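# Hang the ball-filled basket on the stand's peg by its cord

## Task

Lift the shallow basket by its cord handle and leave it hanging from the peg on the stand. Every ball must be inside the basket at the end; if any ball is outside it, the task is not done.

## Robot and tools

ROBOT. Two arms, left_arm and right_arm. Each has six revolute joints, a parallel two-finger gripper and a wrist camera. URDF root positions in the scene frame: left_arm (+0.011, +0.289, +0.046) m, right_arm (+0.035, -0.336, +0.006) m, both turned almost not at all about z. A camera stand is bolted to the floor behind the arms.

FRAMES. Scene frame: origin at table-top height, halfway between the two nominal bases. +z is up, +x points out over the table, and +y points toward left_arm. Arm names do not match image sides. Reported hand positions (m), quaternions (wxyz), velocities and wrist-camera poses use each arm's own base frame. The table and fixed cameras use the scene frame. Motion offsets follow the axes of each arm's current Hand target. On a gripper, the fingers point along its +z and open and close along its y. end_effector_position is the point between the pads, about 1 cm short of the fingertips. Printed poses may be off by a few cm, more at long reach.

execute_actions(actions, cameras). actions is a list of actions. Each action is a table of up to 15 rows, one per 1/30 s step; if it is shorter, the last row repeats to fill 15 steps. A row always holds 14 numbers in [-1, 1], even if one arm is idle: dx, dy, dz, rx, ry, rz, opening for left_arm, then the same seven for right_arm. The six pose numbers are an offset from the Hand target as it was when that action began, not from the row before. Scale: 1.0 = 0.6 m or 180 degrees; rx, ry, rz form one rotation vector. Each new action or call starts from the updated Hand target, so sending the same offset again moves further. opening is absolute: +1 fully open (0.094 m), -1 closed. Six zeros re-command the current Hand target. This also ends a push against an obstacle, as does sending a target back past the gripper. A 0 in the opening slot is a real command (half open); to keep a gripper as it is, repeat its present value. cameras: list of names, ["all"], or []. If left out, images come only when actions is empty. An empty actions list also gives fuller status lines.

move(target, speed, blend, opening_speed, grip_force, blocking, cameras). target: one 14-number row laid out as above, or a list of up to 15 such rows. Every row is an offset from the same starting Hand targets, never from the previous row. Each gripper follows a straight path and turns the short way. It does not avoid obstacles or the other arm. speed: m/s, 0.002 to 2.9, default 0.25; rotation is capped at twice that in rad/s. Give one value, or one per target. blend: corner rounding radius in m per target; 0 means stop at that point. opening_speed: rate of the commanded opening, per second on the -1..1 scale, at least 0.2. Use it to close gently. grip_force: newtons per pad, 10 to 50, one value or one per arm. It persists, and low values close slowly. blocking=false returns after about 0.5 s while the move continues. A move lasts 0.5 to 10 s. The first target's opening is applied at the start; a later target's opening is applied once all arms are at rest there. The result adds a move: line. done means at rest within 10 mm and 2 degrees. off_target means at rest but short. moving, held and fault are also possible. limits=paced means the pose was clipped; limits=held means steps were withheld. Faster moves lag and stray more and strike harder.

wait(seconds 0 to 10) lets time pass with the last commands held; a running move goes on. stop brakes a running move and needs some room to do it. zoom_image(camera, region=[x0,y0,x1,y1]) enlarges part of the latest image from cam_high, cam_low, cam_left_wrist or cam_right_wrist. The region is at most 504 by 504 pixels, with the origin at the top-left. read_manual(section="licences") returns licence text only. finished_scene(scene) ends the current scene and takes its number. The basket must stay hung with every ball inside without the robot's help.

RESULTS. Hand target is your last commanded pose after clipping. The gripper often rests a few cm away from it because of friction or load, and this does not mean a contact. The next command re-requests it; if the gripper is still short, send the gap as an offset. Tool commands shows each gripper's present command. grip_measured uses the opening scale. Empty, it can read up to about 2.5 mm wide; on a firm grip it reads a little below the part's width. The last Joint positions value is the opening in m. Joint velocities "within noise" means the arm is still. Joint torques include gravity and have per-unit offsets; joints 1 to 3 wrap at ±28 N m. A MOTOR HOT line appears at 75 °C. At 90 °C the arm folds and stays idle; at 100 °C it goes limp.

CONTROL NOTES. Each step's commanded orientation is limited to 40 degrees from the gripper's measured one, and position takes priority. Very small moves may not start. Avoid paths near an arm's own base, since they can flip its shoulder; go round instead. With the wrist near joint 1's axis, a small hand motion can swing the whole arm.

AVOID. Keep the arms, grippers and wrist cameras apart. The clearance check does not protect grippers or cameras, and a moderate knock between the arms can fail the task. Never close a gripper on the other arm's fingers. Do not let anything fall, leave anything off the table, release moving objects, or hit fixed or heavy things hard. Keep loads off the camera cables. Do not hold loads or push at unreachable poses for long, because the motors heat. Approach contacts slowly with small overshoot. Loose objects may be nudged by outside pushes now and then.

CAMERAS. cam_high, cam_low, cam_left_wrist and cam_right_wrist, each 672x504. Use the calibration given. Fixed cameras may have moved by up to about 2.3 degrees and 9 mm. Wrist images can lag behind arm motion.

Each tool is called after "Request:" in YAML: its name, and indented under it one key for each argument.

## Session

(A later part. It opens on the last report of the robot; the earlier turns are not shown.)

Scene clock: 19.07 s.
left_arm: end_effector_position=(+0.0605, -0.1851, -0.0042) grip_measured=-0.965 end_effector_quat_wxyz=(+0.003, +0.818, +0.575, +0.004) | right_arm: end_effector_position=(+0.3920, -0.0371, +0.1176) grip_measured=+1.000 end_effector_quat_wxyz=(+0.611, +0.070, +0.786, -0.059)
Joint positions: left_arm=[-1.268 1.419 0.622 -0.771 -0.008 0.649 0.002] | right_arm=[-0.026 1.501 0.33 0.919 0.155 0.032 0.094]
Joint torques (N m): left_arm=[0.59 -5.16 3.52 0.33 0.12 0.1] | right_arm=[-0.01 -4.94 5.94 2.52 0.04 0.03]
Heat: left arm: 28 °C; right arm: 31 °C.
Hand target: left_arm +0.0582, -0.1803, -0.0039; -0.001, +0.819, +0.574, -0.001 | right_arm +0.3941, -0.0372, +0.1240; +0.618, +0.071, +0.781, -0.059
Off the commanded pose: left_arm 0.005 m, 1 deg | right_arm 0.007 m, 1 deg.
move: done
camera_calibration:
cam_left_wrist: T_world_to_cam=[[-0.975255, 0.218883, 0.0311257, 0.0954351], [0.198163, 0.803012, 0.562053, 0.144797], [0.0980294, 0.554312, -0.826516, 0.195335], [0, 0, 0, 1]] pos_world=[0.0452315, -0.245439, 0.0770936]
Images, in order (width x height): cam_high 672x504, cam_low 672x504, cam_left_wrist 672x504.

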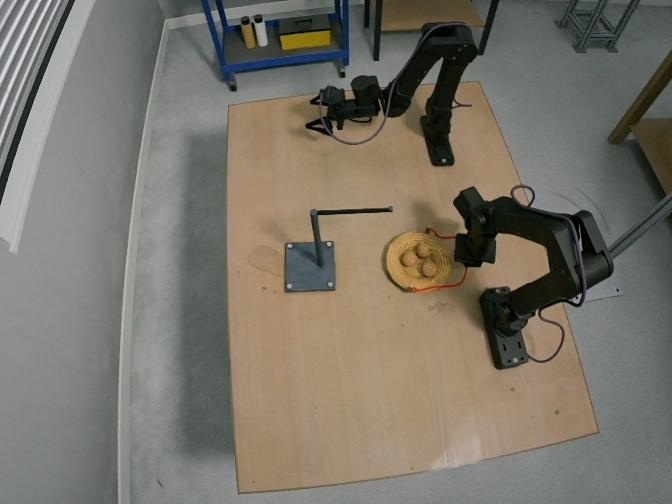

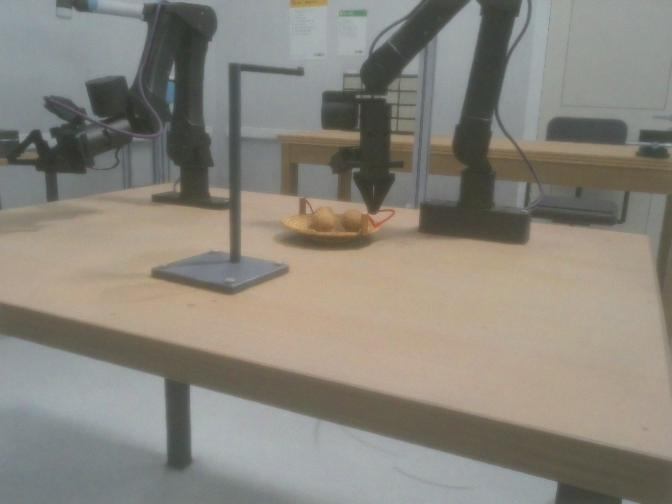

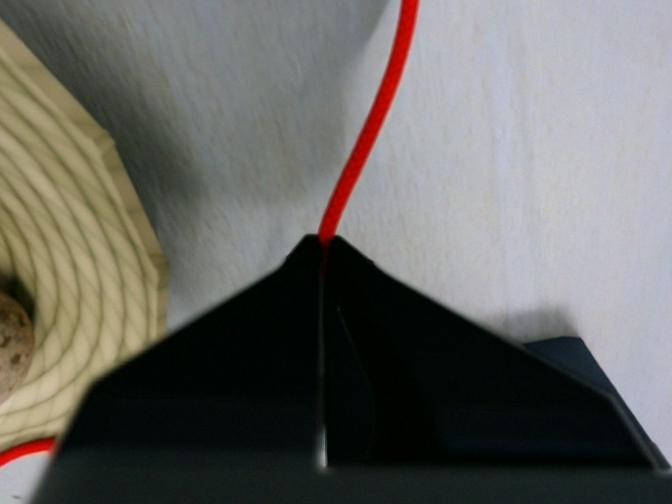

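Request:
move:
  target: [0.014,0.22,-0.18,0,0,0,-1,0,0,0,0,0,0,1]
  speed: 0.1
  cameras: ["cam_high","cam_low","cam_left_wrist"]

Request:
zoom_image:
  camera: "cam_high"
  region: [370, 180, 510, 310]

Request:
zoom_image:
  camera: "cam_low"
  region: [260, 100, 460, 260]

Scene clock: 21.70 s.
left_arm: end_effector_position=(+0.1825, -0.2132, +0.0990) grip_measured=-0.965 end_effector_quat_wxyz=(-0.005, +0.817, +0.577, +0.003) | right_arm: end_effector_position=(+0.3920, -0.0371, +0.1176) grip_measured=+1.000 end_effector_quat_wxyz=(+0.611, +0.070, +0.786, -0.059)
Joint positions: left_arm=[-0.871 1.62 1.25 -1.21 -0.006 1.042 0.002] | right_arm=[-0.026 1.501 0.33 0.919 0.155 0.032 0.094]
Joint torques (N m): left_arm=[0.32 -5.67 7.24 0.27 0.09 0.1] | right_arm=[0.01 -4.94 5.96 2.53 0.04 0.03]
Heat: left arm: 28 °C; right arm: 31 °C.
Hand target: left_arm +0.1853, -0.2174, +0.1038; -0.001, +0.819, +0.574, -0.001 | right_arm +0.3941, -0.0372, +0.1240; +0.618, +0.071, +0.781, -0.059
Off the commanded pose: left_arm 0.007 m, 1 deg | right_arm 0.007 m, 1 deg.
move: done
camera_calibration:
cam_left_wrist: T_world_to_cam=[[-0.975805, 0.214262, 0.0435402, 0.21515], [0.200445, 0.797137, 0.569557, 0.0827685], [0.0873269, 0.564504, -0.820798, 0.287789], [0, 0, 0, 1]] pos_world=[0.168222, -0.274534, 0.179707]
Images, in order (width x height): cam_high 672x504, cam_low 672x504, cam_left_wrist 672x504.

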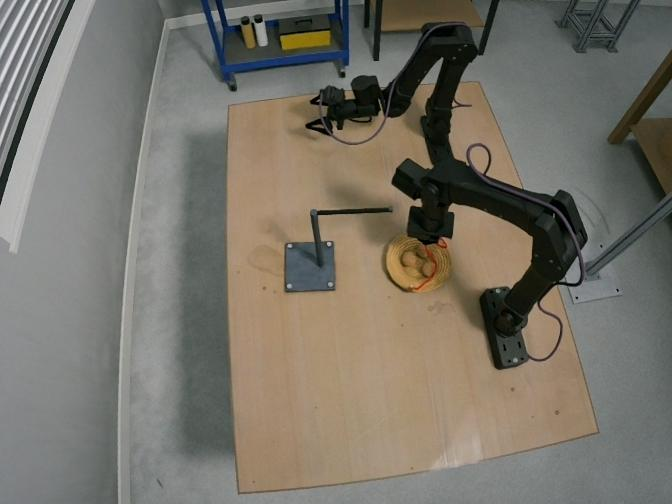

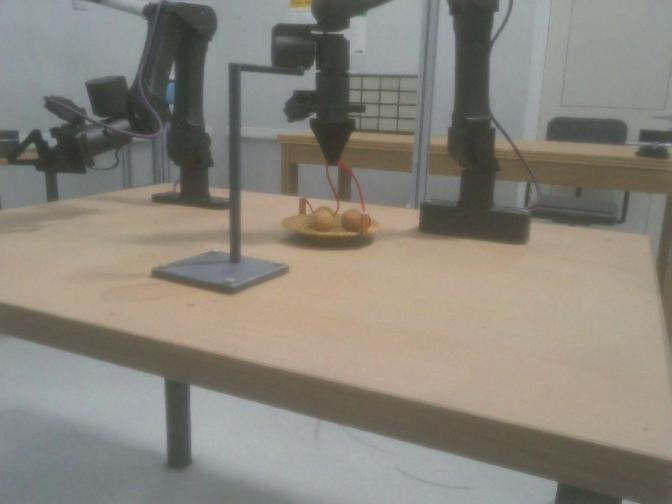

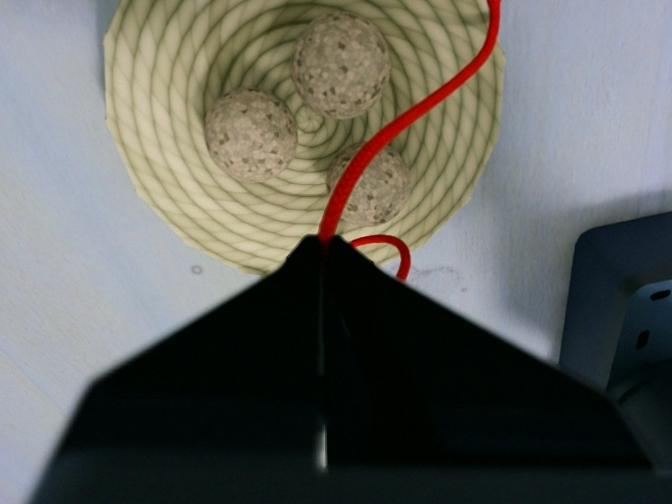

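Scaled by 3.600 from the camera's 672x504 image, which has a finer 960x720 frame.

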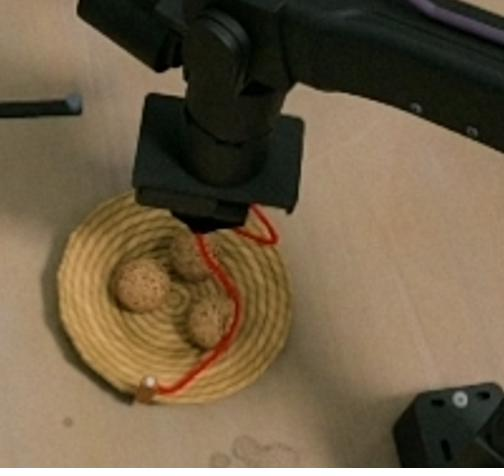

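Scaled by 2.520 from the camera's 672x504 image, which has a finer 960x720 frame.

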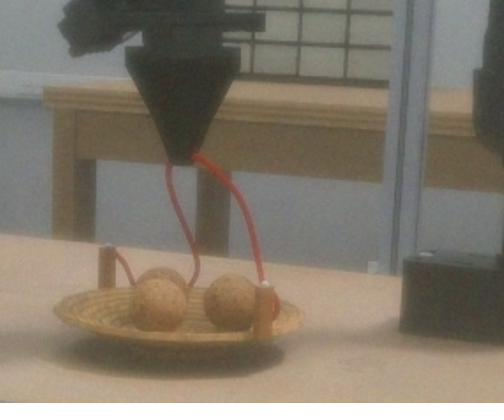

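Request:
move:
  target: [0,0,-0.075,0,0,0,-1,0,0,0,0,0,0,1]
  speed: 0.06
  cameras: ["cam_low","cam_left_wrist"]

Request:
zoom_image:
  camera: "cam_low"
  region: [260, 100, 460, 260]

Scene clock: 23.30 s.
left_arm: end_effector_position=(+0.1831, -0.2139, +0.1429) grip_measured=-0.965 end_effector_quat_wxyz=(-0.007, +0.817, +0.576, +0.003) | right_arm: end_effector_position=(+0.3920, -0.0371, +0.1176) grip_measured=+1.000 end_effector_quat_wxyz=(+0.611, +0.070, +0.786, -0.059)
Joint positions: left_arm=[-0.871 1.62 1.425 -1.388 -0.006 1.042 0.002] | right_arm=[-0.026 1.501 0.33 0.919 0.155 0.032 0.094]
Joint torques (N m): left_arm=[0.34 -5.98 7.31 0.27 0.1 0.1] | right_arm=[0.02 -4.96 5.93 2.53 0.04 0.03]
Heat: left arm: 29 °C; right arm: 31 °C.
Hand target: left_arm +0.1855, -0.2175, +0.1489; -0.001, +0.819, +0.574, -0.001 | right_arm +0.3941, -0.0372, +0.1240; +0.618, +0.071, +0.781, -0.059
Off the commanded pose: left_arm 0.007 m, 1 deg | right_arm 0.007 m, 1 deg.
move: done
camera_calibration:
cam_left_wrist: T_world_to_cam=[[-0.975615, 0.214499, 0.0465444, 0.213576], [0.202142, 0.795437, 0.57133, 0.0572243], [0.0855267, 0.566807, -0.819399, 0.324806], [0, 0, 0, 1]] pos_world=[0.169021, -0.275432, 0.223511]
Images, in order (width x height): cam_low 672x504, cam_left_wrist 672x504.

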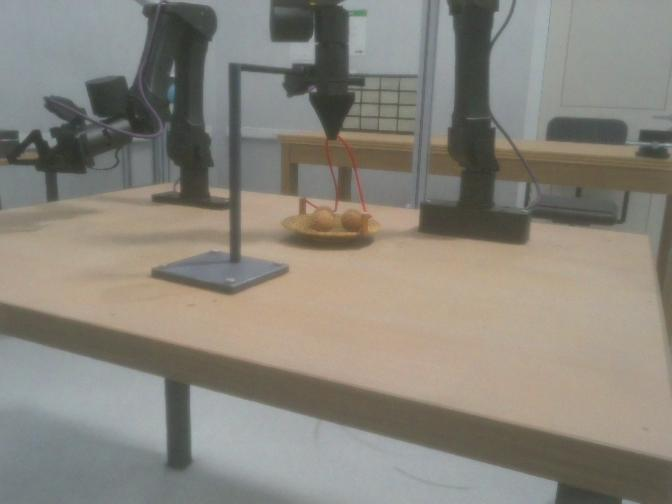

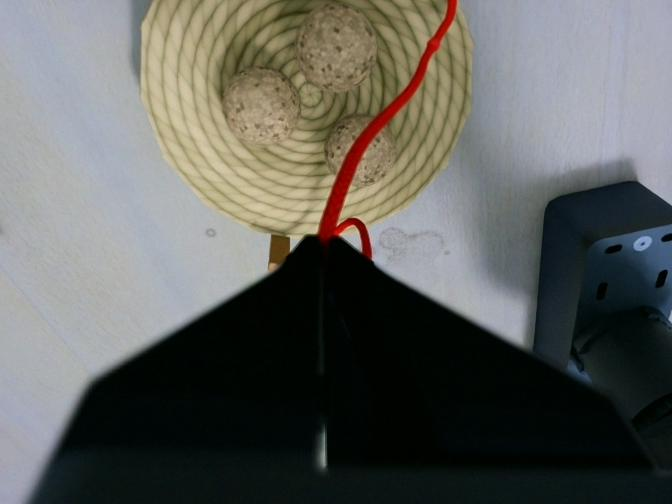

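Scaled by 2.520 from the camera's 672x504 image, which has a finer 960x720 frame.

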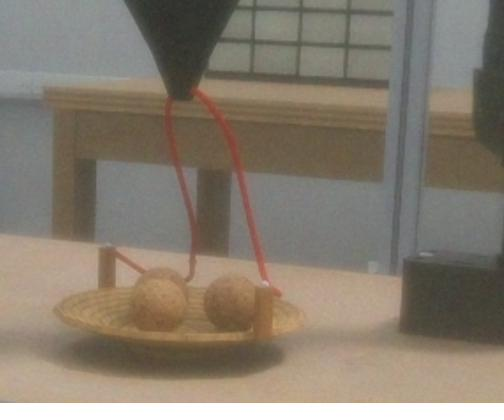

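Request:
move:
  target:
    - [-0.045,-0.21,0.24,0,0,0,-1,0,0,0,0,0,0,1]
    - [-0.045,-0.21,0.302,0,0,0,-1,0,0,0,0,0,0,1]
  speed: [0.13,0.05]
  cameras: ["cam_high","cam_left_wrist"]

Request:
zoom_image:
  camera: "cam_high"
  region: [370, 180, 510, 310]

Scene clock: 27.20 s.
left_arm: end_effector_position=(+0.0600, -0.2022, -0.0285) grip_measured=-0.965 end_effector_quat_wxyz=(+0.004, +0.818, +0.575, +0.000) | right_arm: end_effector_position=(+0.3920, -0.0371, +0.1176) grip_measured=+1.000 end_effector_quat_wxyz=(+0.611, +0.070, +0.786, -0.059)
Joint positions: left_arm=[-1.289 1.552 0.622 -0.634 -0.003 0.628 0.002] | right_arm=[-0.026 1.501 0.33 0.919 0.155 0.032 0.094]
Joint torques (N m): left_arm=[-0.42 -3.95 3.29 0.57 0.07 -0.02] | right_arm=[0.01 -4.93 5.93 2.52 0.04 0.03]
Heat: left arm: 28 °C; right arm: 31 °C.
Hand target: left_arm +0.0574, -0.1997, -0.0321; -0.001, +0.819, +0.574, -0.001 | right_arm +0.3941, -0.0372, +0.1240; +0.618, +0.071, +0.781, -0.059
Off the commanded pose: left_arm 0.005 m, 1 deg | right_arm 0.007 m, 1 deg.
move: done
camera_calibration:
cam_left_wrist: T_world_to_cam=[[-0.974936, 0.219795, 0.0345099, 0.0997579], [0.201358, 0.805694, 0.557056, 0.172408], [0.0946337, 0.550043, -0.829757, 0.184], [0, 0, 0, 1]] pos_world=[0.0451293, -0.262042, 0.053192]
Images, in order (width x height): cam_high 672x504, cam_left_wrist 672x504.

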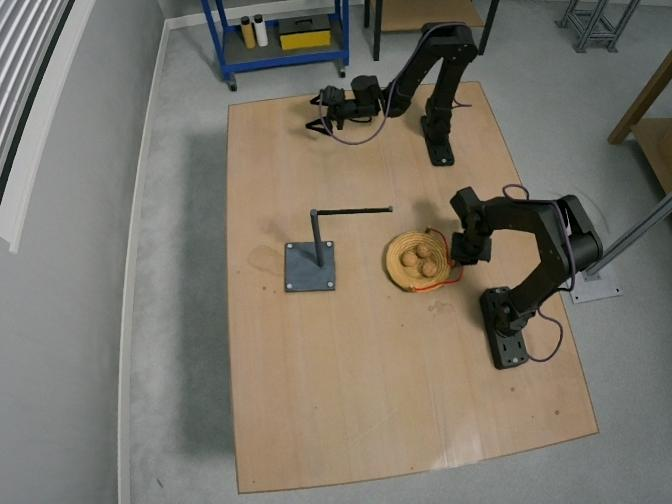

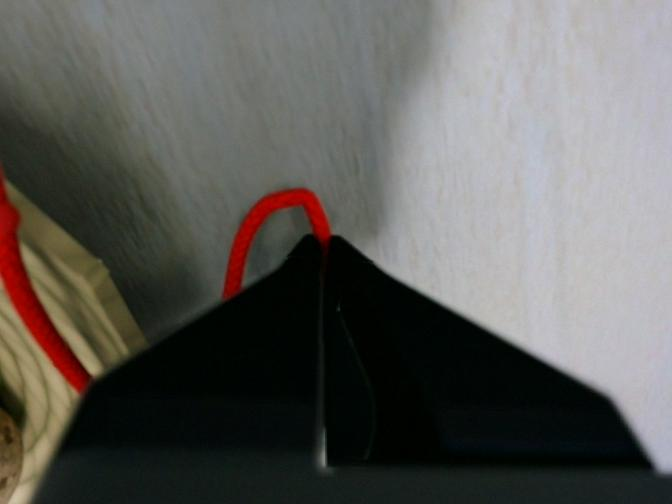

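Scaled by 3.600 from the camera's 672x504 image, which has a finer 960x720 frame.

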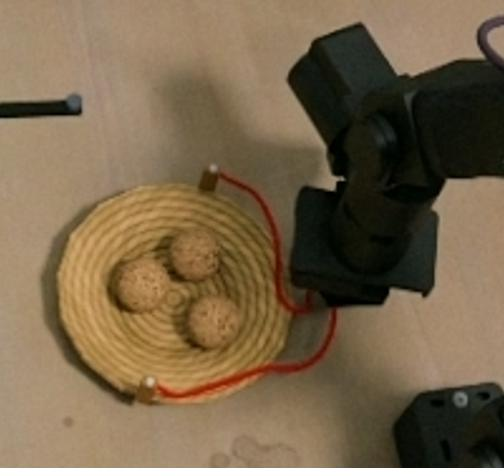

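Request:
move:
  target:
    - [0.055,-0.02,-0.055,0,0,0,-1,0,0,0,0,0,0,1]
    - [0.055,-0.02,0.002,0,0,0,-1,0,0,0,0,0,0,1]
  speed: [0.1,0.05]
  cameras: ["cam_high","cam_left_wrist"]

Request:
zoom_image:
  camera: "cam_high"
  region: [370, 180, 510, 310]

Scene clock: 29.87 s.
left_arm: end_effector_position=(+0.0583, -0.1676, -0.0301) grip_measured=-0.965 end_effector_quat_wxyz=(+0.003, +0.818, +0.575, +0.000) | right_arm: end_effector_position=(+0.3920, -0.0371, +0.1176) grip_measured=+1.000 end_effector_quat_wxyz=(+0.611, +0.070, +0.786, -0.059)
Joint positions: left_arm=[-1.244 1.421 0.498 -0.642 -0.003 0.672 0.002] | right_arm=[-0.026 1.501 0.33 0.919 0.155 0.032 0.094]
Joint torques (N m): left_arm=[0.5 -2.77 3.29 0.55 0.07 0.1] | right_arm=[0.01 -4.94 5.94 2.52 0.04 0.03]
Heat: left arm: 28 °C; right arm: 31 °C.
Hand target: left_arm +0.0574, -0.1646, -0.0333; -0.001, +0.819, +0.574, -0.001 | right_arm +0.3941, -0.0372, +0.1240; +0.618, +0.071, +0.781, -0.059
Off the commanded pose: left_arm 0.005 m, 1 deg | right_arm 0.007 m, 1 deg.
move: done
camera_calibration:
cam_left_wrist: T_world_to_cam=[[-0.975179, 0.218681, 0.0347069, 0.090319], [0.20046, 0.805392, 0.557817, 0.145775], [0.0940316, 0.550929, -0.829238, 0.164058], [0, 0, 0, 1]] pos_world=[0.0434284, -0.227542, 0.0515927]
Images, in order (width x height): cam_high 672x504, cam_left_wrist 672x504.

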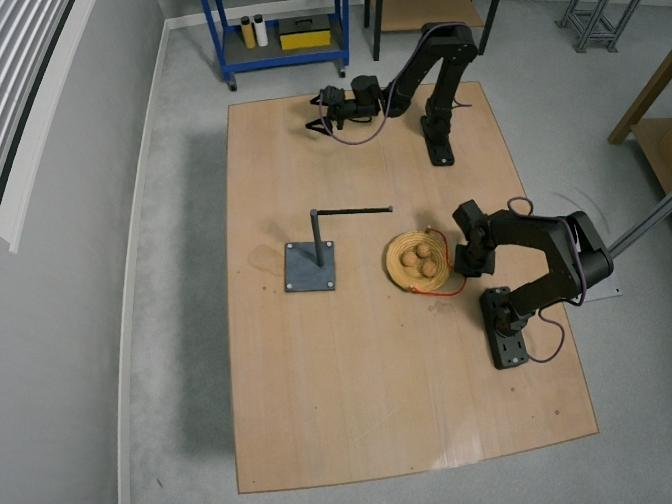

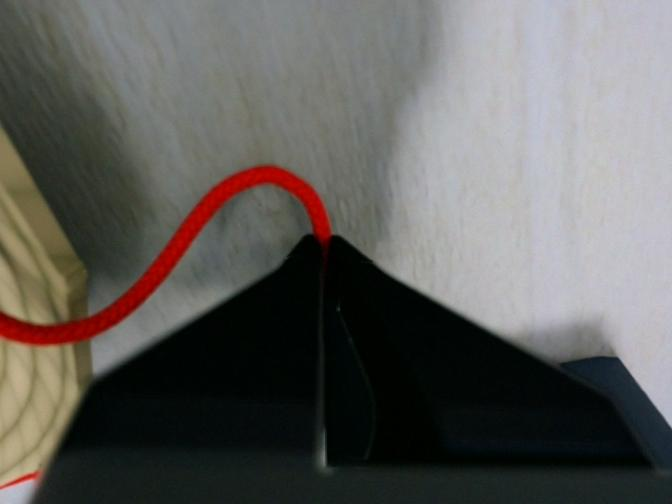

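Scaled by 3.600 from the camera's 672x504 image, which has a finer 960x720 frame.

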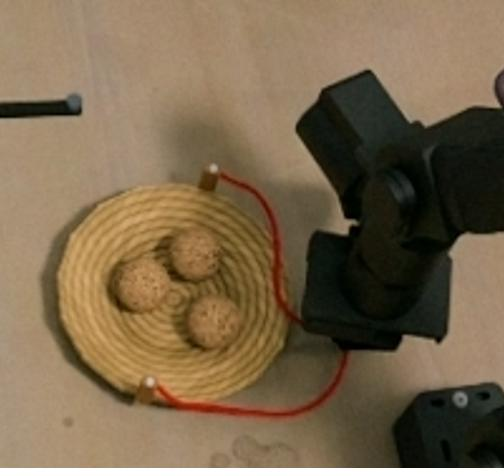

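Request:
move:
  target:
    - [0,0,-0.01,0,0,0,-0.4,0,0,0,0,0,0,1]
    - [0,0,-0.07,0,0,0,-0.4,0,0,0,0,0,0,1]
    - [-0.03,0.025,-0.07,0,0,-0.333,-0.4,0,0,0,0,0,0,1]
  speed: [0.05,0.08,0.2]
  opening_speed: 0.6
  cameras: ["cam_high","cam_left_wrist"]

Request:
zoom_image:
  camera: "cam_high"
  region: [370, 180, 510, 310]

Scene clock: 36.03 s.
left_arm: end_effector_position=(+0.0610, -0.1749, +0.0037) grip_measured=-0.403 end_effector_quat_wxyz=(-0.012, +0.427, +0.904, +0.011) | right_arm: end_effector_position=(+0.3920, -0.0371, +0.1176) grip_measured=+1.000 end_effector_quat_wxyz=(+0.611, +0.070, +0.786, -0.059)
Joint positions: left_arm=[-1.239 1.397 0.641 -0.847 0.002 -0.357 0.028] | right_arm=[-0.026 1.501 0.33 0.919 0.155 0.032 0.094]
Joint torques (N m): left_arm=[0.29 -3.04 6.63 0.47 0.03 -0.06] | right_arm=[0.01 -4.94 5.93 2.52 0.04 0.03]
Heat: left arm: 29 °C; right arm: 31 °C.
Hand target: left_arm +0.0654, -0.1866, +0.0087; -0.001, +0.423, +0.906, +0.000 | right_arm +0.3941, -0.0372, +0.1240; +0.618, +0.071, +0.781, -0.059
Off the commanded pose: left_arm 0.013 m, 2 deg | right_arm 0.007 m, 1 deg.
move: off_target (left_arm)
camera_calibration:
cam_left_wrist: T_world_to_cam=[[-0.685799, -0.72733, 0.0259147, -0.0897117], [-0.579281, 0.567067, 0.585549, 0.138062], [-0.440583, 0.386557, -0.810222, 0.199607], [0, 0, 0, 1]] pos_world=[0.106396, -0.2207, 0.0832089]
Images, in order (width x height): cam_high 672x504, cam_left_wrist 672x504.

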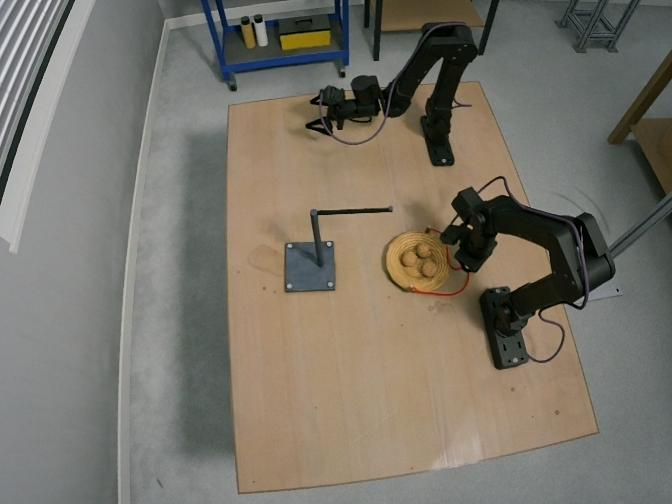

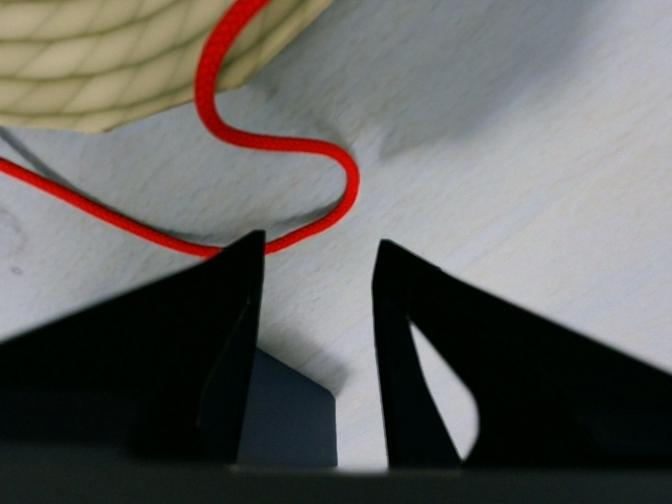

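Scaled by 3.600 from the camera's 672x504 image, which has a finer 960x720 frame.

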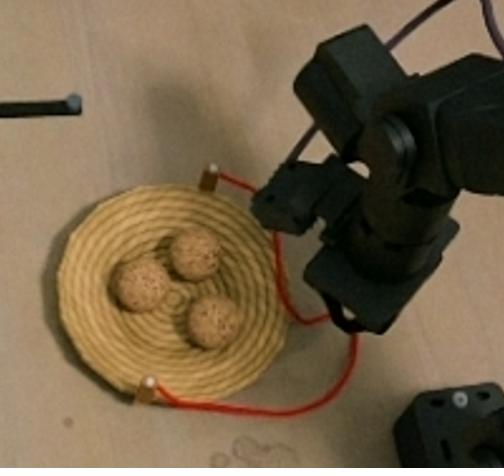

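Request:
move:
  target: [-0.01,-0.015,0.03,0,0,0,-0.4,0,0,0,0,0,0,1]
  speed: 0.08
  cameras: ["cam_left_wrist"]

Scene clock: 37.33 s.
left_arm: end_effector_position=(+0.0611, -0.1896, -0.0110) grip_measured=-0.403 end_effector_quat_wxyz=(-0.007, +0.423, +0.906, +0.006) | right_arm: end_effector_position=(+0.3920, -0.0371, +0.1176) grip_measured=+1.000 end_effector_quat_wxyz=(+0.611, +0.070, +0.786, -0.059)
Joint positions: left_arm=[-1.263 1.479 0.641 -0.752 0.002 -0.388 0.028] | right_arm=[-0.026 1.501 0.33 0.919 0.155 0.032 0.094]
Joint torques (N m): left_arm=[-0.39 -3.49 5.39 0.49 0.03 -0.05] | right_arm=[0.01 -4.96 5.93 2.53 0.04 0.03]
Heat: left arm: 29 °C; right arm: 31 °C.
Hand target: left_arm +0.0623, -0.1970, -0.0094; -0.001, +0.423, +0.906, +0.000 | right_arm +0.3941, -0.0372, +0.1240; +0.618, +0.071, +0.781, -0.059
Off the commanded pose: left_arm 0.008 m, 1 deg | right_arm 0.007 m, 1 deg.
move: done
camera_calibration:
cam_left_wrist: T_world_to_cam=[[-0.680377, -0.732166, 0.0319296, -0.101162], [-0.586635, 0.570219, 0.575074, 0.155945], [-0.439257, 0.372536, -0.817478, 0.190652], [0, 0, 0, 1]] pos_world=[0.106399, -0.234015, 0.0694044]
Images, in order (width x height): cam_left_wrist 672x504.

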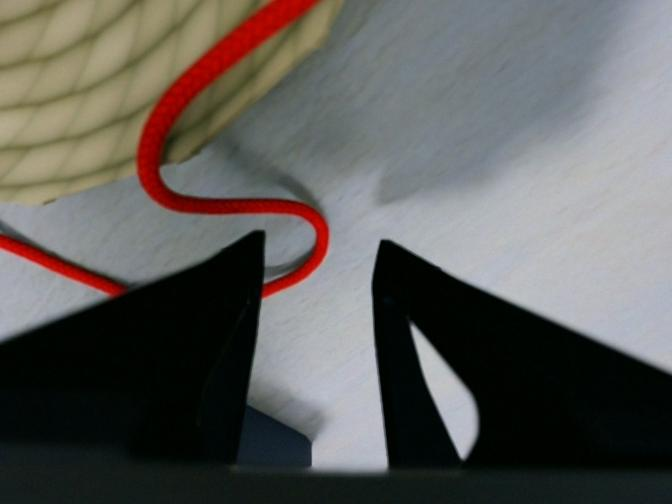

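Request:
move:
  target:
    - [0,0,0,0,0,0,-0.62,0,0,0,0,0,0,1]
    - [0.002,0.004,0.047,0,0,0,-0.62,0,0,0,0,0,0,1]
    - [0.002,0.004,0.047,0,0,0,-1,0,0,0,0,0,0,1]
  speed: 0.05
  opening_speed: 0.8
  cameras: ["cam_left_wrist"]

Scene clock: 39.97 s.
left_arm: end_effector_position=(+0.0653, -0.1993, -0.0325) grip_measured=-0.996 end_effector_quat_wxyz=(+0.005, +0.423, +0.906, -0.004) | right_arm: end_effector_position=(+0.3920, -0.0371, +0.1176) grip_measured=+1.000 end_effector_quat_wxyz=(+0.611, +0.070, +0.786, -0.059)
Joint positions: left_arm=[-1.262 1.554 0.603 -0.607 -0.003 -0.389 0] | right_arm=[-0.026 1.501 0.33 0.919 0.155 0.032 0.094]
Joint torques (N m): left_arm=[0.28 -3.64 2.91 0.58 0.08 0.03] | right_arm=[0.01 -4.94 5.93 2.53 0.04 0.03]
Heat: left arm: 29 °C; right arm: 31 °C.
Hand target: left_arm +0.0634, -0.1946, -0.0375; -0.001, +0.423, +0.906, +0.000 | right_arm +0.3941, -0.0372, +0.1240; +0.618, +0.071, +0.781, -0.059
Off the commanded pose: left_arm 0.007 m, 1 deg | right_arm 0.007 m, 1 deg.
move: done
camera_calibration:
cam_left_wrist: T_world_to_cam=[[-0.679819, -0.732089, 0.0434988, -0.104394], [-0.59534, 0.585526, 0.550209, 0.17916], [-0.428272, 0.348146, -0.833893, 0.172357], [0, 0, 0, 1]] pos_world=[0.109508, -0.241334, 0.0496925]
Images, in order (width x height): cam_left_wrist 672x504.

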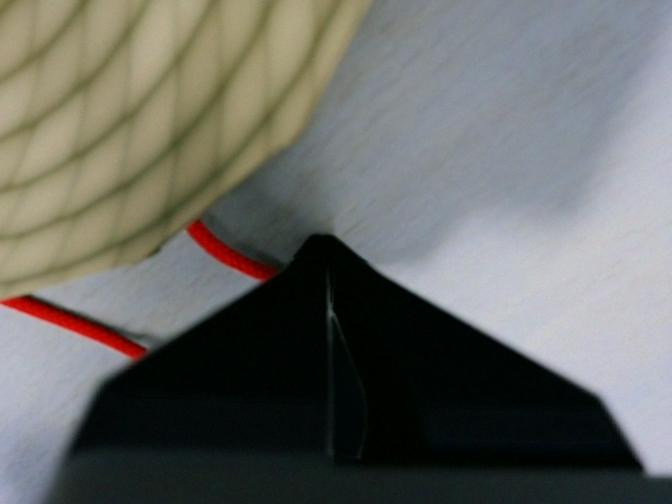

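Request:
move:
  target:
    - [0,0,-0.01,0,0,0,-0.5,0,0,0,0,0,0,1]
    - [0,0,-0.06,0,0,0,-0.5,0,0,0,0,0,0,1]
  speed: 0.06
  opening_speed: 0.8
  cameras: ["cam_high","cam_left_wrist"]

Request:
zoom_image:
  camera: "cam_high"
  region: [370, 180, 510, 310]

Scene clock: 42.13 s.
left_arm: end_effector_position=(+0.0582, -0.1859, -0.0101) grip_measured=-0.503 end_effector_quat_wxyz=(-0.016, +0.423, +0.906, +0.009) | right_arm: end_effector_position=(+0.3920, -0.0371, +0.1176) grip_measured=+1.000 end_effector_quat_wxyz=(+0.611, +0.070, +0.786, -0.059)
Joint positions: left_arm=[-1.262 1.476 0.641 -0.773 0.011 -0.389 0.023] | right_arm=[-0.026 1.501 0.33 0.919 0.155 0.032 0.094]
Joint torques (N m): left_arm=[0.34 -5.53 6.13 0.28 -0.06 0.04] | right_arm=[0.01 -4.96 5.93 2.52 0.04 0.04]
Heat: left arm: 29 °C; right arm: 31 °C.
Hand target: left_arm +0.0634, -0.1946, -0.0015; -0.001, +0.423, +0.906, +0.000 | right_arm +0.3941, -0.0372, +0.1240; +0.618, +0.071, +0.781, -0.059
Off the commanded pose: left_arm 0.013 m, 2 deg | right_arm 0.007 m, 1 deg.
move: off_target (left_arm)
camera_calibration:
cam_left_wrist: T_world_to_cam=[[-0.678889, -0.733531, 0.0322887, -0.100754], [-0.578958, 0.56184, 0.590883, 0.149733], [-0.451572, 0.38245, -0.806111, 0.191337], [0, 0, 0, 1]] pos_world=[0.104691, -0.231209, 0.0690173]
Images, in order (width x height): cam_high 672x504, cam_left_wrist 672x504.

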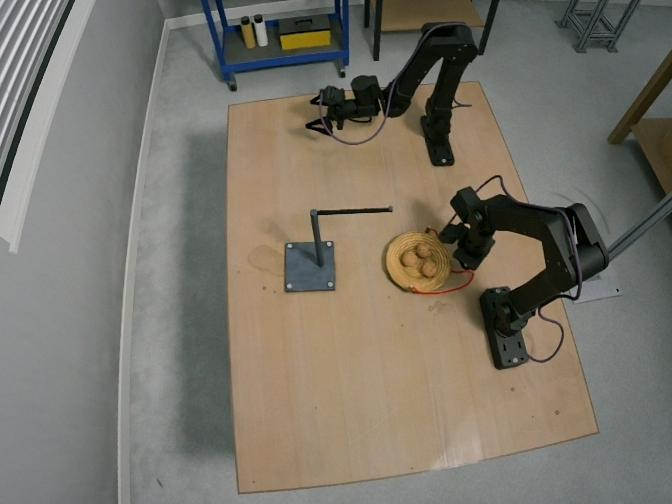

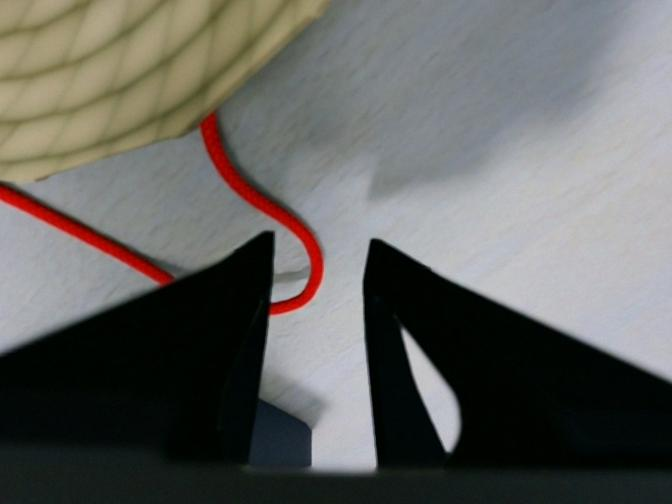

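Scaled by 3.600 from the camera's 672x504 image, which has a finer 960x720 frame.

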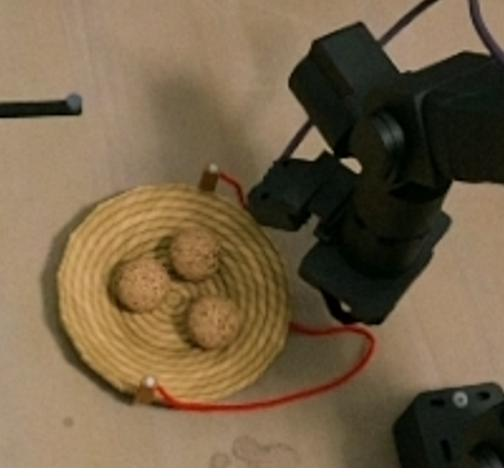

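Request:
move:
  target: [0.0477,0.0043,0.03,0,0,0,-0.5,0,0,0,0,0,0,1]
  speed: 0.06
  cameras: ["cam_left_wrist"]

Scene clock: 43.47 s.
left_arm: end_effector_position=(+0.0462, -0.1708, -0.0200) grip_measured=-0.503 end_effector_quat_wxyz=(-0.010, +0.423, +0.906, +0.003) | right_arm: end_effector_position=(+0.3920, -0.0371, +0.1176) grip_measured=+1.000 end_effector_quat_wxyz=(+0.611, +0.070, +0.786, -0.059)
Joint positions: left_arm=[-1.301 1.411 0.54 -0.718 0.011 -0.427 0.023] | right_arm=[-0.026 1.501 0.33 0.919 0.155 0.032 0.094]
Joint torques (N m): left_arm=[-0.4 -4.82 3.43 0.5 -0.06 -0.05] | right_arm=[-0.01 -4.96 5.94 2.53 0.04 0.03]
Heat: left arm: 29 °C; right arm: 31 °C.
Hand target: left_arm +0.0470, -0.1710, -0.0195; -0.001, +0.423, +0.906, +0.000 | right_arm +0.3941, -0.0372, +0.1240; +0.618, +0.071, +0.781, -0.059
Off the commanded pose: left_arm 0.001 m, 1 deg | right_arm 0.007 m, 1 deg.
move: done
camera_calibration:
cam_left_wrist: T_world_to_cam=[[-0.67997, -0.732167, 0.0396553, -0.097049], [-0.582232, 0.572017, 0.577756, 0.141885], [-0.445697, 0.369768, -0.815245, 0.169566], [0, 0, 0, 1]] pos_world=[0.0921949, -0.214917, 0.0601115]
Images, in order (width x height): cam_left_wrist 672x504.

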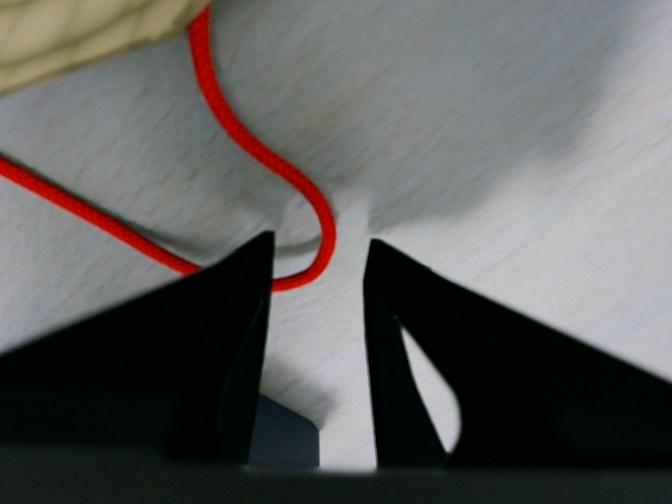

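Request:
move:
  target:
    - [0.003,0.004,0.046,0,0,0,-0.5,0,0,0,0,0,0,1]
    - [0.003,0.004,0.046,0,0,0,-1,0,0,0,0,0,0,1]
  speed: 0.05
  opening_speed: 0.7
  cameras: ["cam_left_wrist"]

Scene clock: 45.30 s.
left_arm: end_effector_position=(+0.0465, -0.1696, -0.0336) grip_measured=-0.960 end_effector_quat_wxyz=(-0.005, +0.423, +0.906, +0.000) | right_arm: end_effector_position=(+0.3920, -0.0371, +0.1176) grip_measured=+1.000 end_effector_quat_wxyz=(+0.611, +0.070, +0.786, -0.059)
Joint positions: left_arm=[-1.301 1.44 0.495 -0.632 0.007 -0.427 0.002] | right_arm=[-0.026 1.501 0.33 0.919 0.155 0.032 0.094]
Joint torques (N m): left_arm=[0.32 -0.81 1.58 1.25 -0.02 0.03] | right_arm=[0.02 -4.96 5.93 2.52 0.04 0.03]
Heat: left arm: 28 °C; right arm: 31 °C.
Hand target: left_arm +0.0476, -0.1681, -0.0470; -0.001, +0.423, +0.906, +0.000 | right_arm +0.3941, -0.0372, +0.1240; +0.618, +0.071, +0.781, -0.059
Off the commanded pose: left_arm 0.014 m, 0 deg | right_arm 0.007 m, 1 deg.
move: off_target (left_arm); target 2's new opening was sent with left_arm's hand 0.014 m and 1 deg from that target
camera_calibration:
cam_left_wrist: T_world_to_cam=[[-0.680004, -0.731953, 0.0428931, -0.0953152], [-0.586137, 0.577819, 0.567951, 0.150144], [-0.440498, 0.361068, -0.821944, 0.156206], [0, 0, 0, 1]] pos_world=[0.0919987, -0.212923, 0.0472058]
Images, in order (width x height): cam_left_wrist 672x504.

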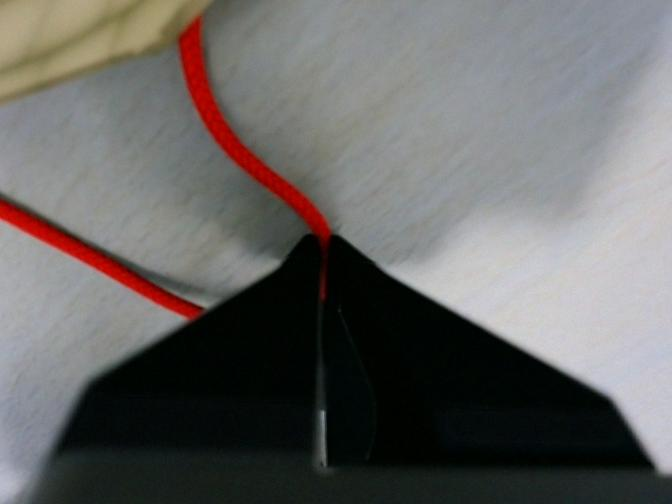

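Request:
move:
  target:
    - [0,0,-0.12,0,0,0,-1,0,0,0,0,0,0,1]
    - [-0.209,0.1225,-0.33,0,0,0.333,-1,0,0,0,0,0,0,1]
  speed: 0.12
  blend: [0.02,0]
  cameras: ["cam_high","cam_low","cam_left_wrist"]

Request:
zoom_image:
  camera: "cam_low"
  region: [260, 100, 460, 260]

Scene clock: 51.03 s.
left_arm: end_effector_position=(+0.1808, -0.2142, +0.1450) grip_measured=-0.964 end_effector_quat_wxyz=(-0.006, +0.817, +0.576, -0.001) | right_arm: end_effector_position=(+0.3920, -0.0371, +0.1176) grip_measured=+1.000 end_effector_quat_wxyz=(+0.611, +0.070, +0.786, -0.059)
Joint positions: left_arm=[-0.873 1.615 1.427 -1.395 0 1.041 0.002] | right_arm=[-0.026 1.501 0.33 0.919 0.155 0.032 0.094]
Joint torques (N m): left_arm=[0.54 -5.64 7.45 0.27 0.03 0.11] | right_arm=[0.02 -4.93 5.94 2.53 0.03 0.03]
Heat: left arm: 29 °C; right arm: 31 °C.
Hand target: left_arm +0.1849, -0.2171, +0.1506; -0.001, +0.819, +0.574, -0.001 | right_arm +0.3941, -0.0372, +0.1240; +0.618, +0.071, +0.781, -0.059
Off the commanded pose: left_arm 0.008 m, 1 deg | right_arm 0.007 m, 1 deg.
move: done
camera_calibration:
cam_left_wrist: T_world_to_cam=[[-0.975147, 0.215872, 0.0498739, 0.211131], [0.205655, 0.798169, 0.566245, 0.0574183], [0.0824288, 0.562429, -0.822727, 0.327024], [0, 0, 0, 1]] pos_world=[0.167119, -0.275335, 0.226009]
Images, in order (width x height): cam_high 672x504, cam_low 672x504, cam_left_wrist 672x504.

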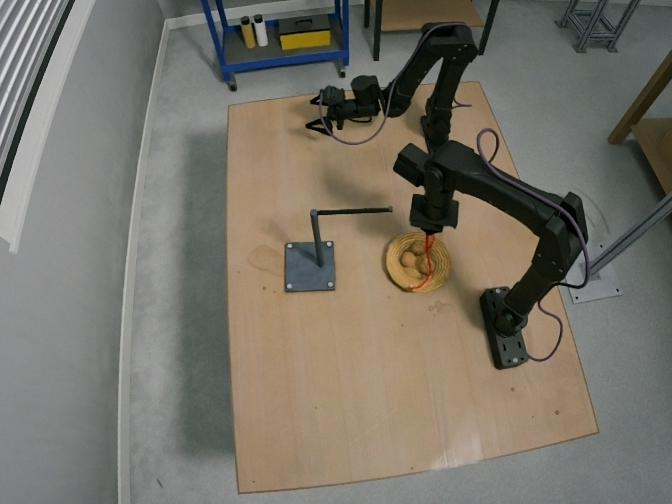

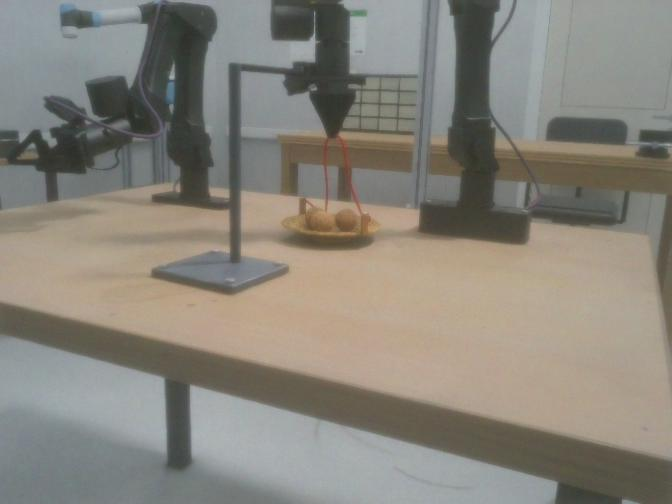

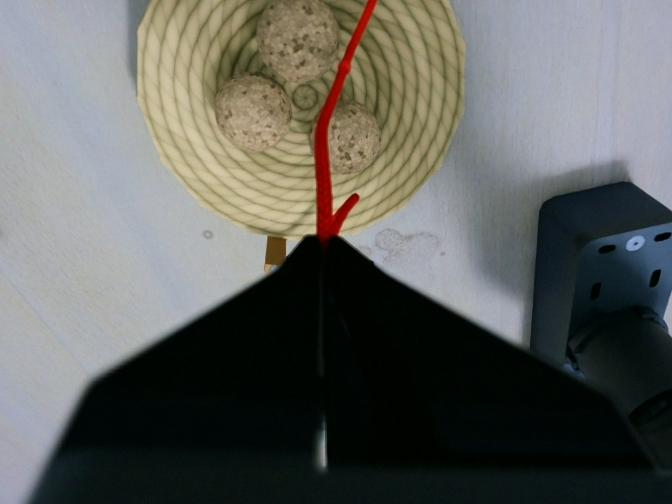

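Scaled by 2.520 from the camera's 672x504 image, which has a finer 960x720 frame.

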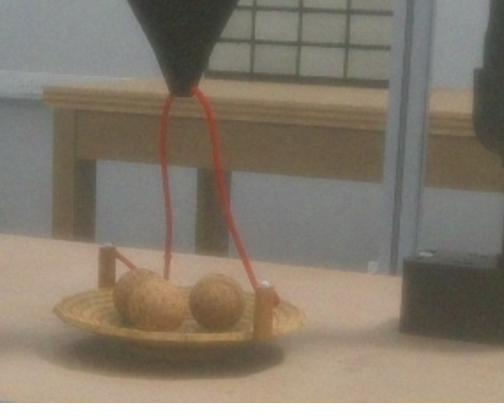

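Request:
move:
  target: [0,0.005,-0.04,0,0,0,-1,0,0,0,0,0,0,1]
  speed: 0.04
  cameras: ["cam_high","cam_low","cam_left_wrist"]

Request:
zoom_image:
  camera: "cam_low"
  region: [260, 100, 460, 260]

Scene clock: 52.33 s.
left_arm: end_effector_position=(+0.1838, -0.2162, +0.1700) grip_measured=-0.964 end_effector_quat_wxyz=(-0.004, +0.818, +0.575, -0.001) | right_arm: end_effector_position=(+0.3920, -0.0371, +0.1176) grip_measured=+1.000 end_effector_quat_wxyz=(+0.611, +0.070, +0.786, -0.059)
Joint positions: left_arm=[-0.87 1.635 1.547 -1.492 0 1.047 0.002] | right_arm=[-0.026 1.501 0.33 0.919 0.155 0.032 0.094]
Joint torques (N m): left_arm=[0.68 -5.6 7.34 0.29 0.04 0.11] | right_arm=[0.03 -4.94 5.94 2.52 0.04 0.03]
Heat: left arm: 29 °C; right arm: 31 °C.
Hand target: left_arm +0.1877, -0.2182, +0.1746; -0.001, +0.819, +0.574, -0.001 | right_arm +0.3941, -0.0372, +0.1240; +0.618, +0.071, +0.781, -0.059
Off the commanded pose: left_arm 0.006 m, 0 deg | right_arm 0.007 m, 1 deg.
move: done
camera_calibration:
cam_left_wrist: T_world_to_cam=[[-0.974675, 0.218596, 0.0471616, 0.21414], [0.20654, 0.799114, 0.564586, 0.0445573], [0.0857286, 0.560029, -0.824026, 0.347515], [0, 0, 0, 1]] pos_world=[0.169723, -0.277035, 0.251106]
Images, in order (width x height): cam_high 672x504, cam_low 672x504, cam_left_wrist 672x504.

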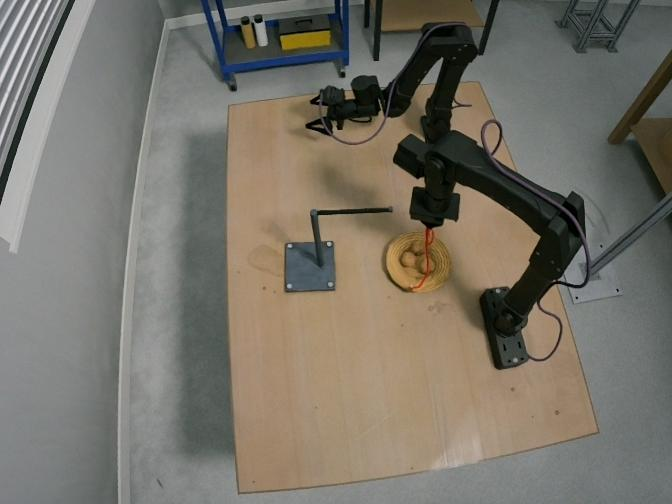

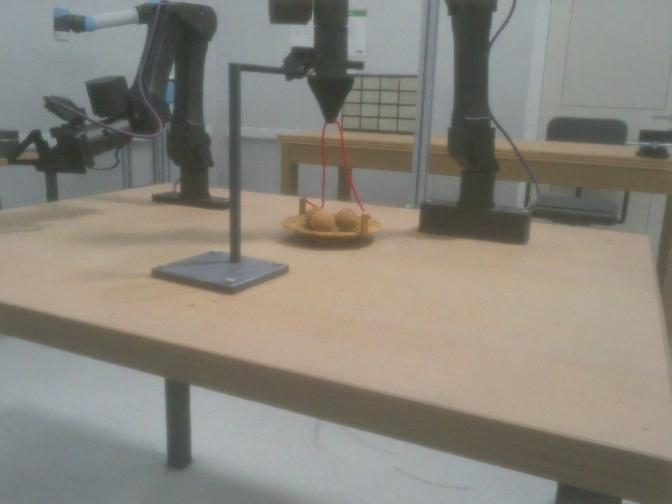

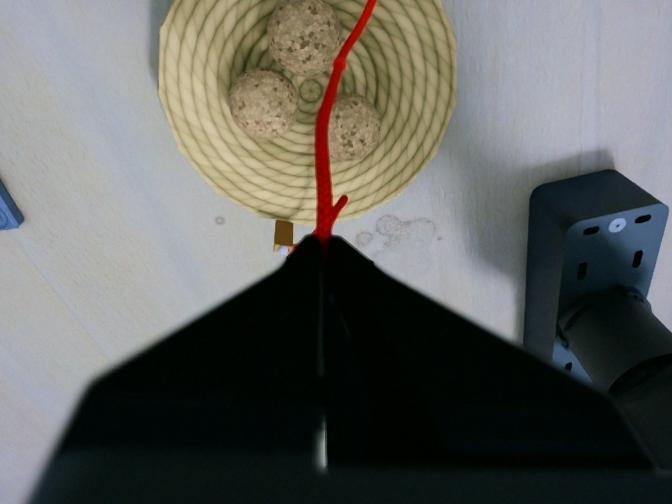

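Scaled by 2.520 from the camera's 672x504 image, which has a finer 960x720 frame.

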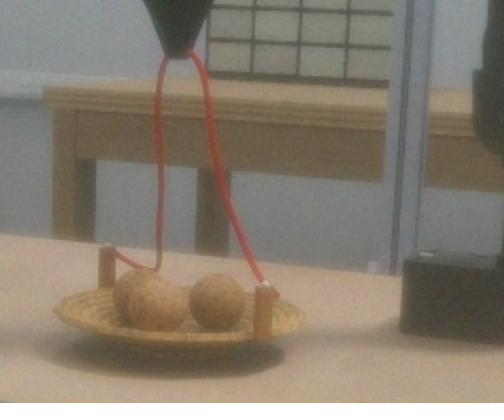

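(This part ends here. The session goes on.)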